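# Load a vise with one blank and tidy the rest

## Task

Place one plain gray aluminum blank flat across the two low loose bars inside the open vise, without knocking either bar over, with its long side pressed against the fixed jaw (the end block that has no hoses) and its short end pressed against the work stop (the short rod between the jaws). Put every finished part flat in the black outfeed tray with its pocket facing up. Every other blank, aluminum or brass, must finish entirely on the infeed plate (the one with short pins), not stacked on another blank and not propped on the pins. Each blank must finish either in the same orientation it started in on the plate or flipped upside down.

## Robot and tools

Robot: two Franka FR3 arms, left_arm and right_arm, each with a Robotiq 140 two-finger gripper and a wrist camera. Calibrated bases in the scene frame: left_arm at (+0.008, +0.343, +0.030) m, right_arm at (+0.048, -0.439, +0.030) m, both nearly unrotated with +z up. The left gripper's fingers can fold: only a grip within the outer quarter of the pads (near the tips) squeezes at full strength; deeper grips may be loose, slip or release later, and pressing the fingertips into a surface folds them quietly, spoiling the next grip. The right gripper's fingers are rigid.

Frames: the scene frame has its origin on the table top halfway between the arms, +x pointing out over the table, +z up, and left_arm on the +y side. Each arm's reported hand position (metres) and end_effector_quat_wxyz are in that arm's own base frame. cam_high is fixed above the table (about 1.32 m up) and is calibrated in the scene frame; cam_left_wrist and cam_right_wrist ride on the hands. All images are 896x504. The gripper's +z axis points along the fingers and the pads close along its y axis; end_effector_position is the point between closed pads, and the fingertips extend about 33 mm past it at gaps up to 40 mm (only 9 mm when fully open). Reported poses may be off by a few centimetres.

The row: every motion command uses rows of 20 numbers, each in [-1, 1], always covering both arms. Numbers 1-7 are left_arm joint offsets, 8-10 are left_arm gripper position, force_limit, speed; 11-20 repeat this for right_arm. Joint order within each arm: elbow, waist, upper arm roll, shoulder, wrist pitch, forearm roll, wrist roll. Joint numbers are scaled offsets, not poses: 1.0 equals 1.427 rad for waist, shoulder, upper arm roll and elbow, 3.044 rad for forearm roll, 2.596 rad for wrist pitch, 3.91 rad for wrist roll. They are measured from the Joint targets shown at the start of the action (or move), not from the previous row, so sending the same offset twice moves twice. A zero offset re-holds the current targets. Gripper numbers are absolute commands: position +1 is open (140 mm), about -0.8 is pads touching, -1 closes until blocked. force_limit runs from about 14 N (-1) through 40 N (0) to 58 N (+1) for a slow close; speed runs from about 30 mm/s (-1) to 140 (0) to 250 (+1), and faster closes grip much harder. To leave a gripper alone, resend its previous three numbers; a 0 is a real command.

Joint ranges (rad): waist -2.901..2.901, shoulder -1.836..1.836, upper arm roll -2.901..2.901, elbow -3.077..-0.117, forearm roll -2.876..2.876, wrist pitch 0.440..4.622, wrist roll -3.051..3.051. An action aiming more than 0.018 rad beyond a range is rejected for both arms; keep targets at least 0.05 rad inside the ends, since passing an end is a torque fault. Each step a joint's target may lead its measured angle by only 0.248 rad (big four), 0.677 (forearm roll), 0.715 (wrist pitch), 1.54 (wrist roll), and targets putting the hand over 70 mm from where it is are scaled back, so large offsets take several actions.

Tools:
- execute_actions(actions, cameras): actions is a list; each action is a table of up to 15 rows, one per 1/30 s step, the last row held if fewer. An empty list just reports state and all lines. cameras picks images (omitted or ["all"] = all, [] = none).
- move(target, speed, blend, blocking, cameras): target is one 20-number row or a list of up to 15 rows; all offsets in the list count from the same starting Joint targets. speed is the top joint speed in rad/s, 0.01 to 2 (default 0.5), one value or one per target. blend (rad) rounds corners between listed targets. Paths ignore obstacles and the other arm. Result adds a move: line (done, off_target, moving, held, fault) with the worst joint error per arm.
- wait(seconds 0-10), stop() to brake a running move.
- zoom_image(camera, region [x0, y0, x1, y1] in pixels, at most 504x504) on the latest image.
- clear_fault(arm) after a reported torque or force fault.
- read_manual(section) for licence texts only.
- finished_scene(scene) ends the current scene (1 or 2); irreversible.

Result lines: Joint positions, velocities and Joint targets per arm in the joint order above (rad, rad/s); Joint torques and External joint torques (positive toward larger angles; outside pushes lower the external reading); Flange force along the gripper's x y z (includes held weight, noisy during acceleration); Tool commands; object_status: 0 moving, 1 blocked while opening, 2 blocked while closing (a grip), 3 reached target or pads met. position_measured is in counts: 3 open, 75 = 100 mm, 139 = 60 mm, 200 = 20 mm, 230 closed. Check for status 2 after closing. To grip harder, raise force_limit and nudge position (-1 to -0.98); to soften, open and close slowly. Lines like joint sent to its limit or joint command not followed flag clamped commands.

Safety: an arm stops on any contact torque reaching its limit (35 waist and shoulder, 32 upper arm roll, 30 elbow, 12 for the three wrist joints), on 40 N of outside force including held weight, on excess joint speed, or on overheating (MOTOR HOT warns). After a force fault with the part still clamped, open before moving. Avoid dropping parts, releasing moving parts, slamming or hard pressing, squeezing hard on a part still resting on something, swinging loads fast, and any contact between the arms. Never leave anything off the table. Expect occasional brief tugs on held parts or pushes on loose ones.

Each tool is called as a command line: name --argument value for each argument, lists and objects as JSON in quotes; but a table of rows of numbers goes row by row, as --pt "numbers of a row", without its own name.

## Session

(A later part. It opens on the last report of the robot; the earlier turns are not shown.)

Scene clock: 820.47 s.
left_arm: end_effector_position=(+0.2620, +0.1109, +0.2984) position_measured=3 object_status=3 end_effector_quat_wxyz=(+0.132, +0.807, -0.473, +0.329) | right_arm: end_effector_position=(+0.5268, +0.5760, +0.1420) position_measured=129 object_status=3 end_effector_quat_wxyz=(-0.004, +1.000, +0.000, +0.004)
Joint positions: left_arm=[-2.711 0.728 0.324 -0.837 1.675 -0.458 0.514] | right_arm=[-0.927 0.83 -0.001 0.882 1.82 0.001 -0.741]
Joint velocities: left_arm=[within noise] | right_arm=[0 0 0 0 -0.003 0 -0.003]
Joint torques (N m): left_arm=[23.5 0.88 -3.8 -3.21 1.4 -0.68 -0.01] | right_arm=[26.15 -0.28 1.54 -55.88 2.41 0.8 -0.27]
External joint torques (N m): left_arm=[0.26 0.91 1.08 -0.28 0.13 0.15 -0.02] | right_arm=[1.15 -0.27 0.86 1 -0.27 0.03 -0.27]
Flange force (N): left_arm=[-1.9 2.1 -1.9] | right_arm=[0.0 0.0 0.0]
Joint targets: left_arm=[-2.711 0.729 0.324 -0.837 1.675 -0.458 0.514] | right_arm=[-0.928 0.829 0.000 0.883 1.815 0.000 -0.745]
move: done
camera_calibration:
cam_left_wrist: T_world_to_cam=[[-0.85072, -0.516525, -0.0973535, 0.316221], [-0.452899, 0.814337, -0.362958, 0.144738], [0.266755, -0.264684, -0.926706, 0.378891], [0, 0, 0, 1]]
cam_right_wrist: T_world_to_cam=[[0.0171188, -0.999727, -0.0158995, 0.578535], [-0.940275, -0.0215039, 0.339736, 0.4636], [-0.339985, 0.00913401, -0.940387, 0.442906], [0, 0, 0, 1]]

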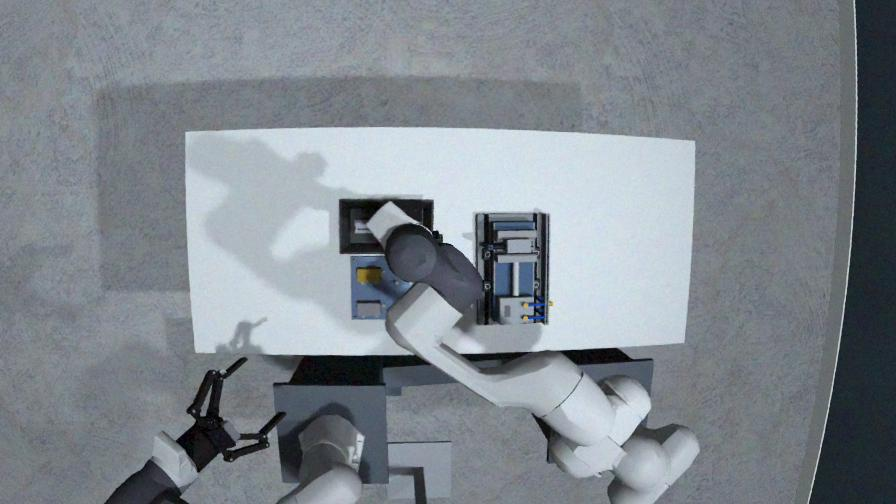

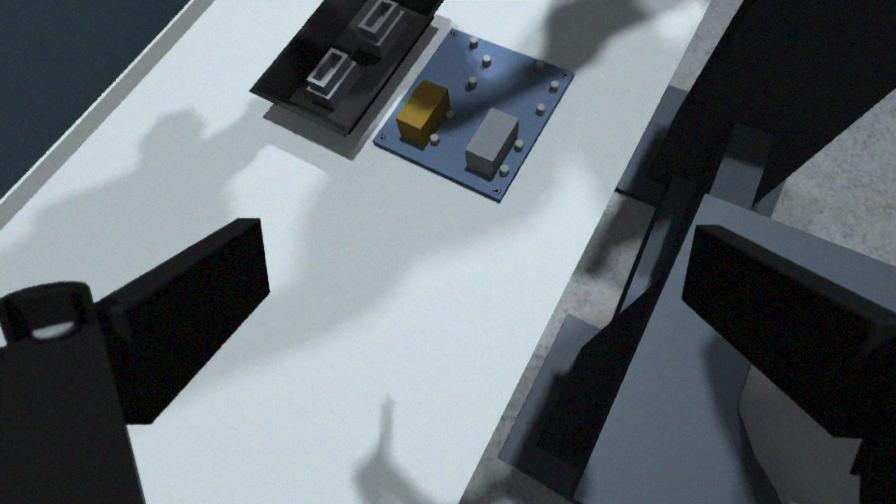

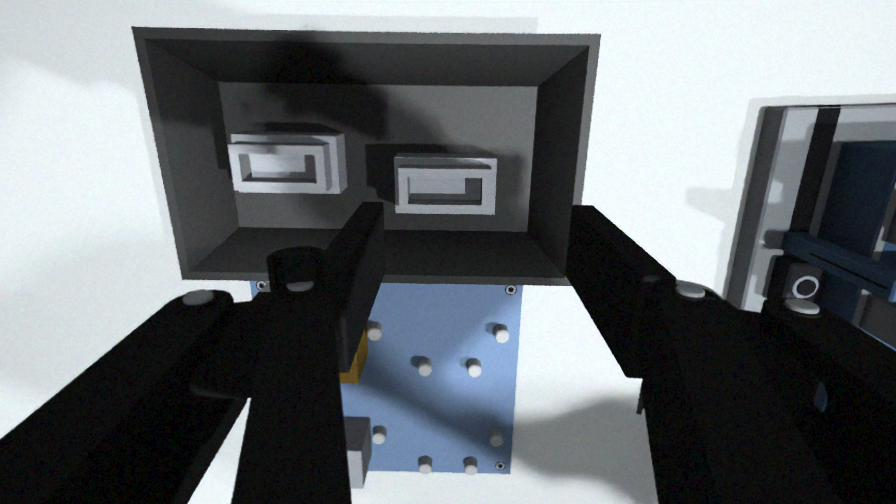

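move --target '[0,0,0,0,0,0,0,1,1,1,-0.7974,-0.1467,0,-0.7124,0.0467,0,-0.0527,0.0,-1,-1]' --speed 0.7 --cameras '["cam_high","cam_right_wrist"]'

zoom_image --camera "cam_right_wrist" --region '[300, 20, 800, 320]'

zoom_image --camera "cam_high" --region '[320, 180, 572, 340]'

Scene clock: 832.37 s.
left_arm: end_effector_position=(+0.2620, +0.1109, +0.2984) position_measured=3 object_status=3 end_effector_quat_wxyz=(+0.132, +0.807, -0.473, +0.329) | right_arm: end_effector_position=(+0.4198, +0.3010, +0.2797) position_measured=129 object_status=3 end_effector_quat_wxyz=(+0.000, +1.000, -0.002, +0.000)
Joint positions: left_arm=[-2.711 0.728 0.324 -0.837 1.675 -0.458 0.514] | right_arm=[-2.064 0.622 0 -0.132 1.932 0.001 -0.946]
Joint velocities: left_arm=[within noise] | right_arm=[0 0.001 0 -0.001 0.001 -0.002 -0.006]
Joint torques (N m): left_arm=[23.49 0.9 -3.79 -3.24 1.4 -0.68 -0.03] | right_arm=[25.92 -0.74 0.57 -28.19 2.88 0.77 -0.2]
External joint torques (N m): left_arm=[0.17 0.92 1.07 -0.2 0.12 0.17 -0.04] | right_arm=[1.04 -0.69 0.74 -0.08 0.22 0.01 -0.2]
Flange force (N): left_arm=[-2.0 2.1 -1.8] | right_arm=[2.7 -1.7 -1.6]
Joint targets: left_arm=[-2.711 0.729 0.324 -0.837 1.675 -0.458 0.514] | right_arm=[-2.066 0.620 0.000 -0.133 1.937 0.000 -0.951]
move: done
camera_calibration:
cam_right_wrist: T_world_to_cam=[[0.0136907, -0.999872, -0.00822159, 0.306965], [-0.937574, -0.0156945, 0.347431, 0.305236], [-0.347516, 0.00295178, -0.937669, 0.542826], [0, 0, 0, 1]]
Images, in order: cam_high, cam_right_wrist.

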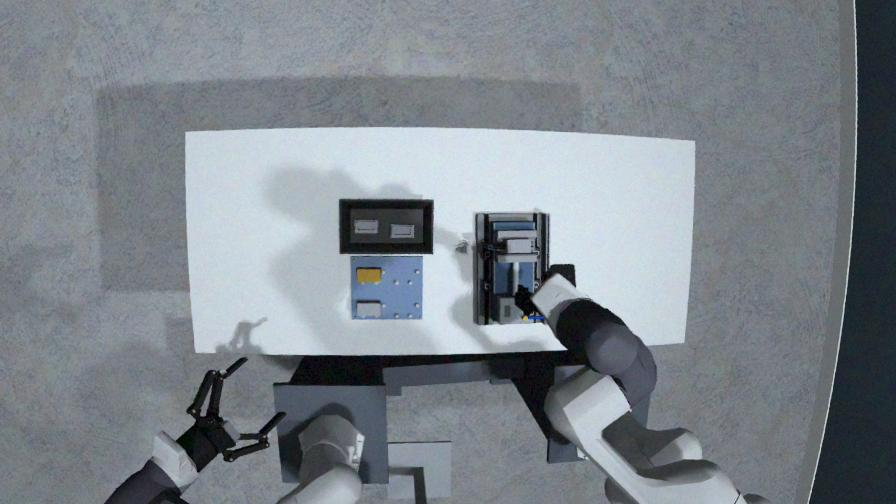

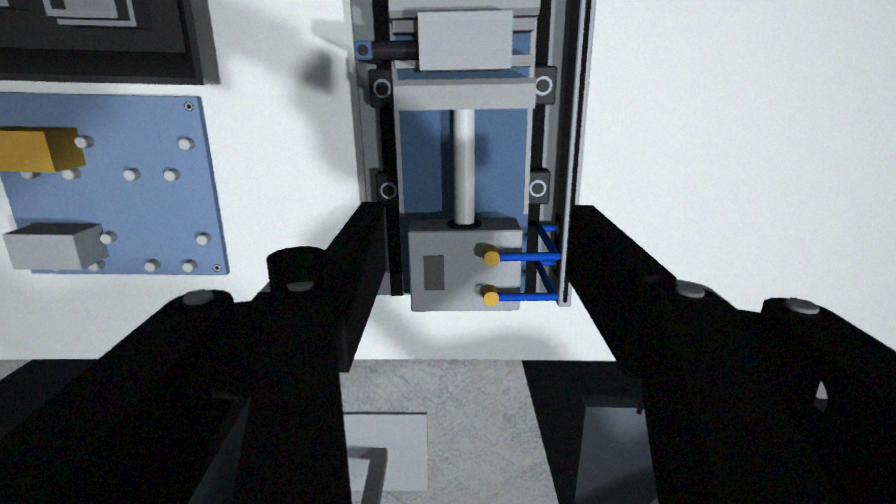

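Scaled by 1.008 from the camera's 896x504 image, which has a finer 1280x720 frame.

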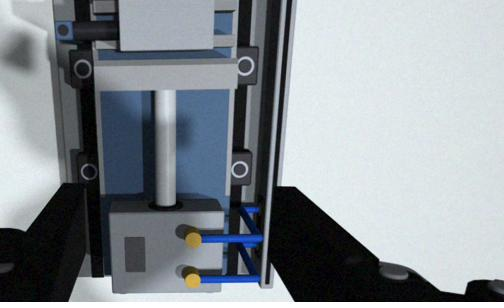

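Scaled by 2.000 from the camera's 896x504 image, which has a finer 1280x720 frame.

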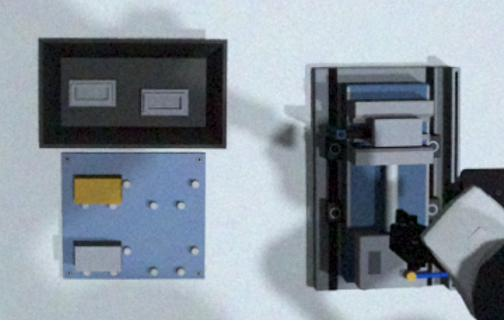

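move --target '[0,0,0,0,0,0,0,1,1,1,0.0481,-0.0366,0,0.1037,0.0306,0,-0.0133,0.0,-1,-1]' --speed 0.4 --cameras '["cam_high","cam_right_wrist"]'

zoom_image --camera "cam_right_wrist" --region '[330, 40, 582, 220]'

zoom_image --camera "cam_high" --region '[464, 200, 564, 280]'

Scene clock: 841.57 s.
left_arm: end_effector_position=(+0.2620, +0.1109, +0.2984) position_measured=3 object_status=3 end_effector_quat_wxyz=(+0.132, +0.807, -0.473, +0.329) | right_arm: end_effector_position=(+0.4690, +0.3002, +0.2389) position_measured=129 object_status=3 end_effector_quat_wxyz=(+0.000, +1.000, -0.002, -0.001)
Joint positions: left_arm=[-2.711 0.728 0.324 -0.837 1.675 -0.458 0.514] | right_arm=[-1.999 0.569 0 0.015 2.012 0.001 -0.998]
Joint velocities: left_arm=[within noise] | right_arm=[-0.001 0.001 -0.001 0 0.001 0.002 -0.007]
Joint torques (N m): left_arm=[23.47 0.82 -3.79 -3.22 1.4 -0.67 -0.02] | right_arm=[26.38 -0.62 0.75 -32.49 2.88 0.75 -0.17]
External joint torques (N m): left_arm=[0.19 0.82 1.04 -0.23 0.12 0.16 -0.03] | right_arm=[1.74 -0.61 0.74 0.47 0.23 0.01 -0.17]
Flange force (N): left_arm=[-1.9 2.0 -1.8] | right_arm=[6.5 -4.0 -2.2]
Joint targets: left_arm=[-2.711 0.729 0.324 -0.837 1.675 -0.458 0.514] | right_arm=[-1.997 0.568 0.000 0.015 2.016 0.000 -1.003]
move: done
camera_calibration:
cam_right_wrist: T_world_to_cam=[[0.013061, -0.999889, -0.00719757, 0.305225], [-0.937051, -0.0147515, 0.34888, 0.364638], [-0.348948, 0.00218778, -0.93714, 0.522384], [0, 0, 0, 1]]
Images, in order: cam_high, cam_right_wrist.

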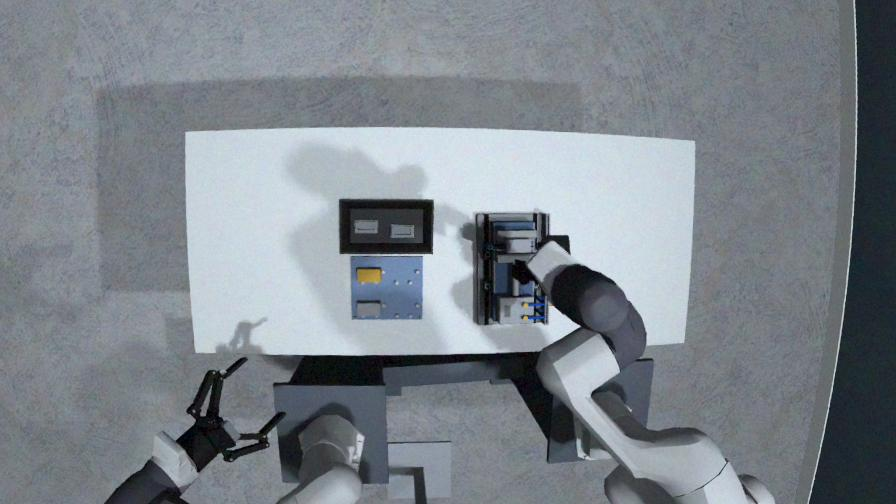

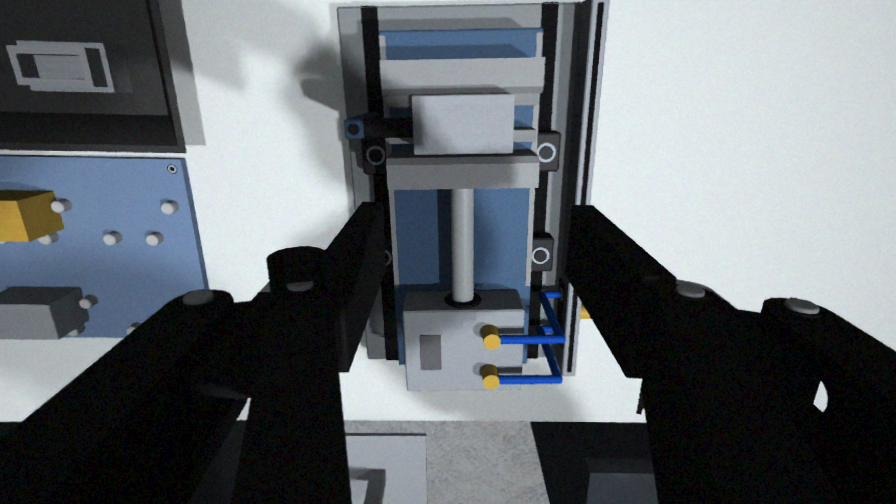

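Scaled by 2.000 from the camera's 896x504 image, which has a finer 1280x720 frame.

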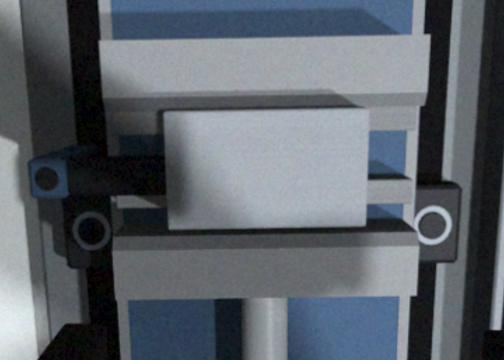

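Scaled by 5.040 from the camera's 896x504 image, which has a finer 1280x720 frame.

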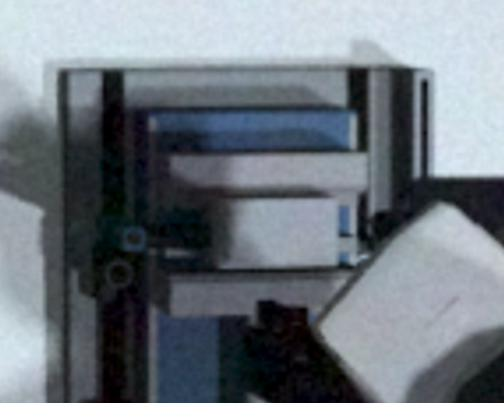

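finished_scene --scene 1

The scene is finished: the task was done.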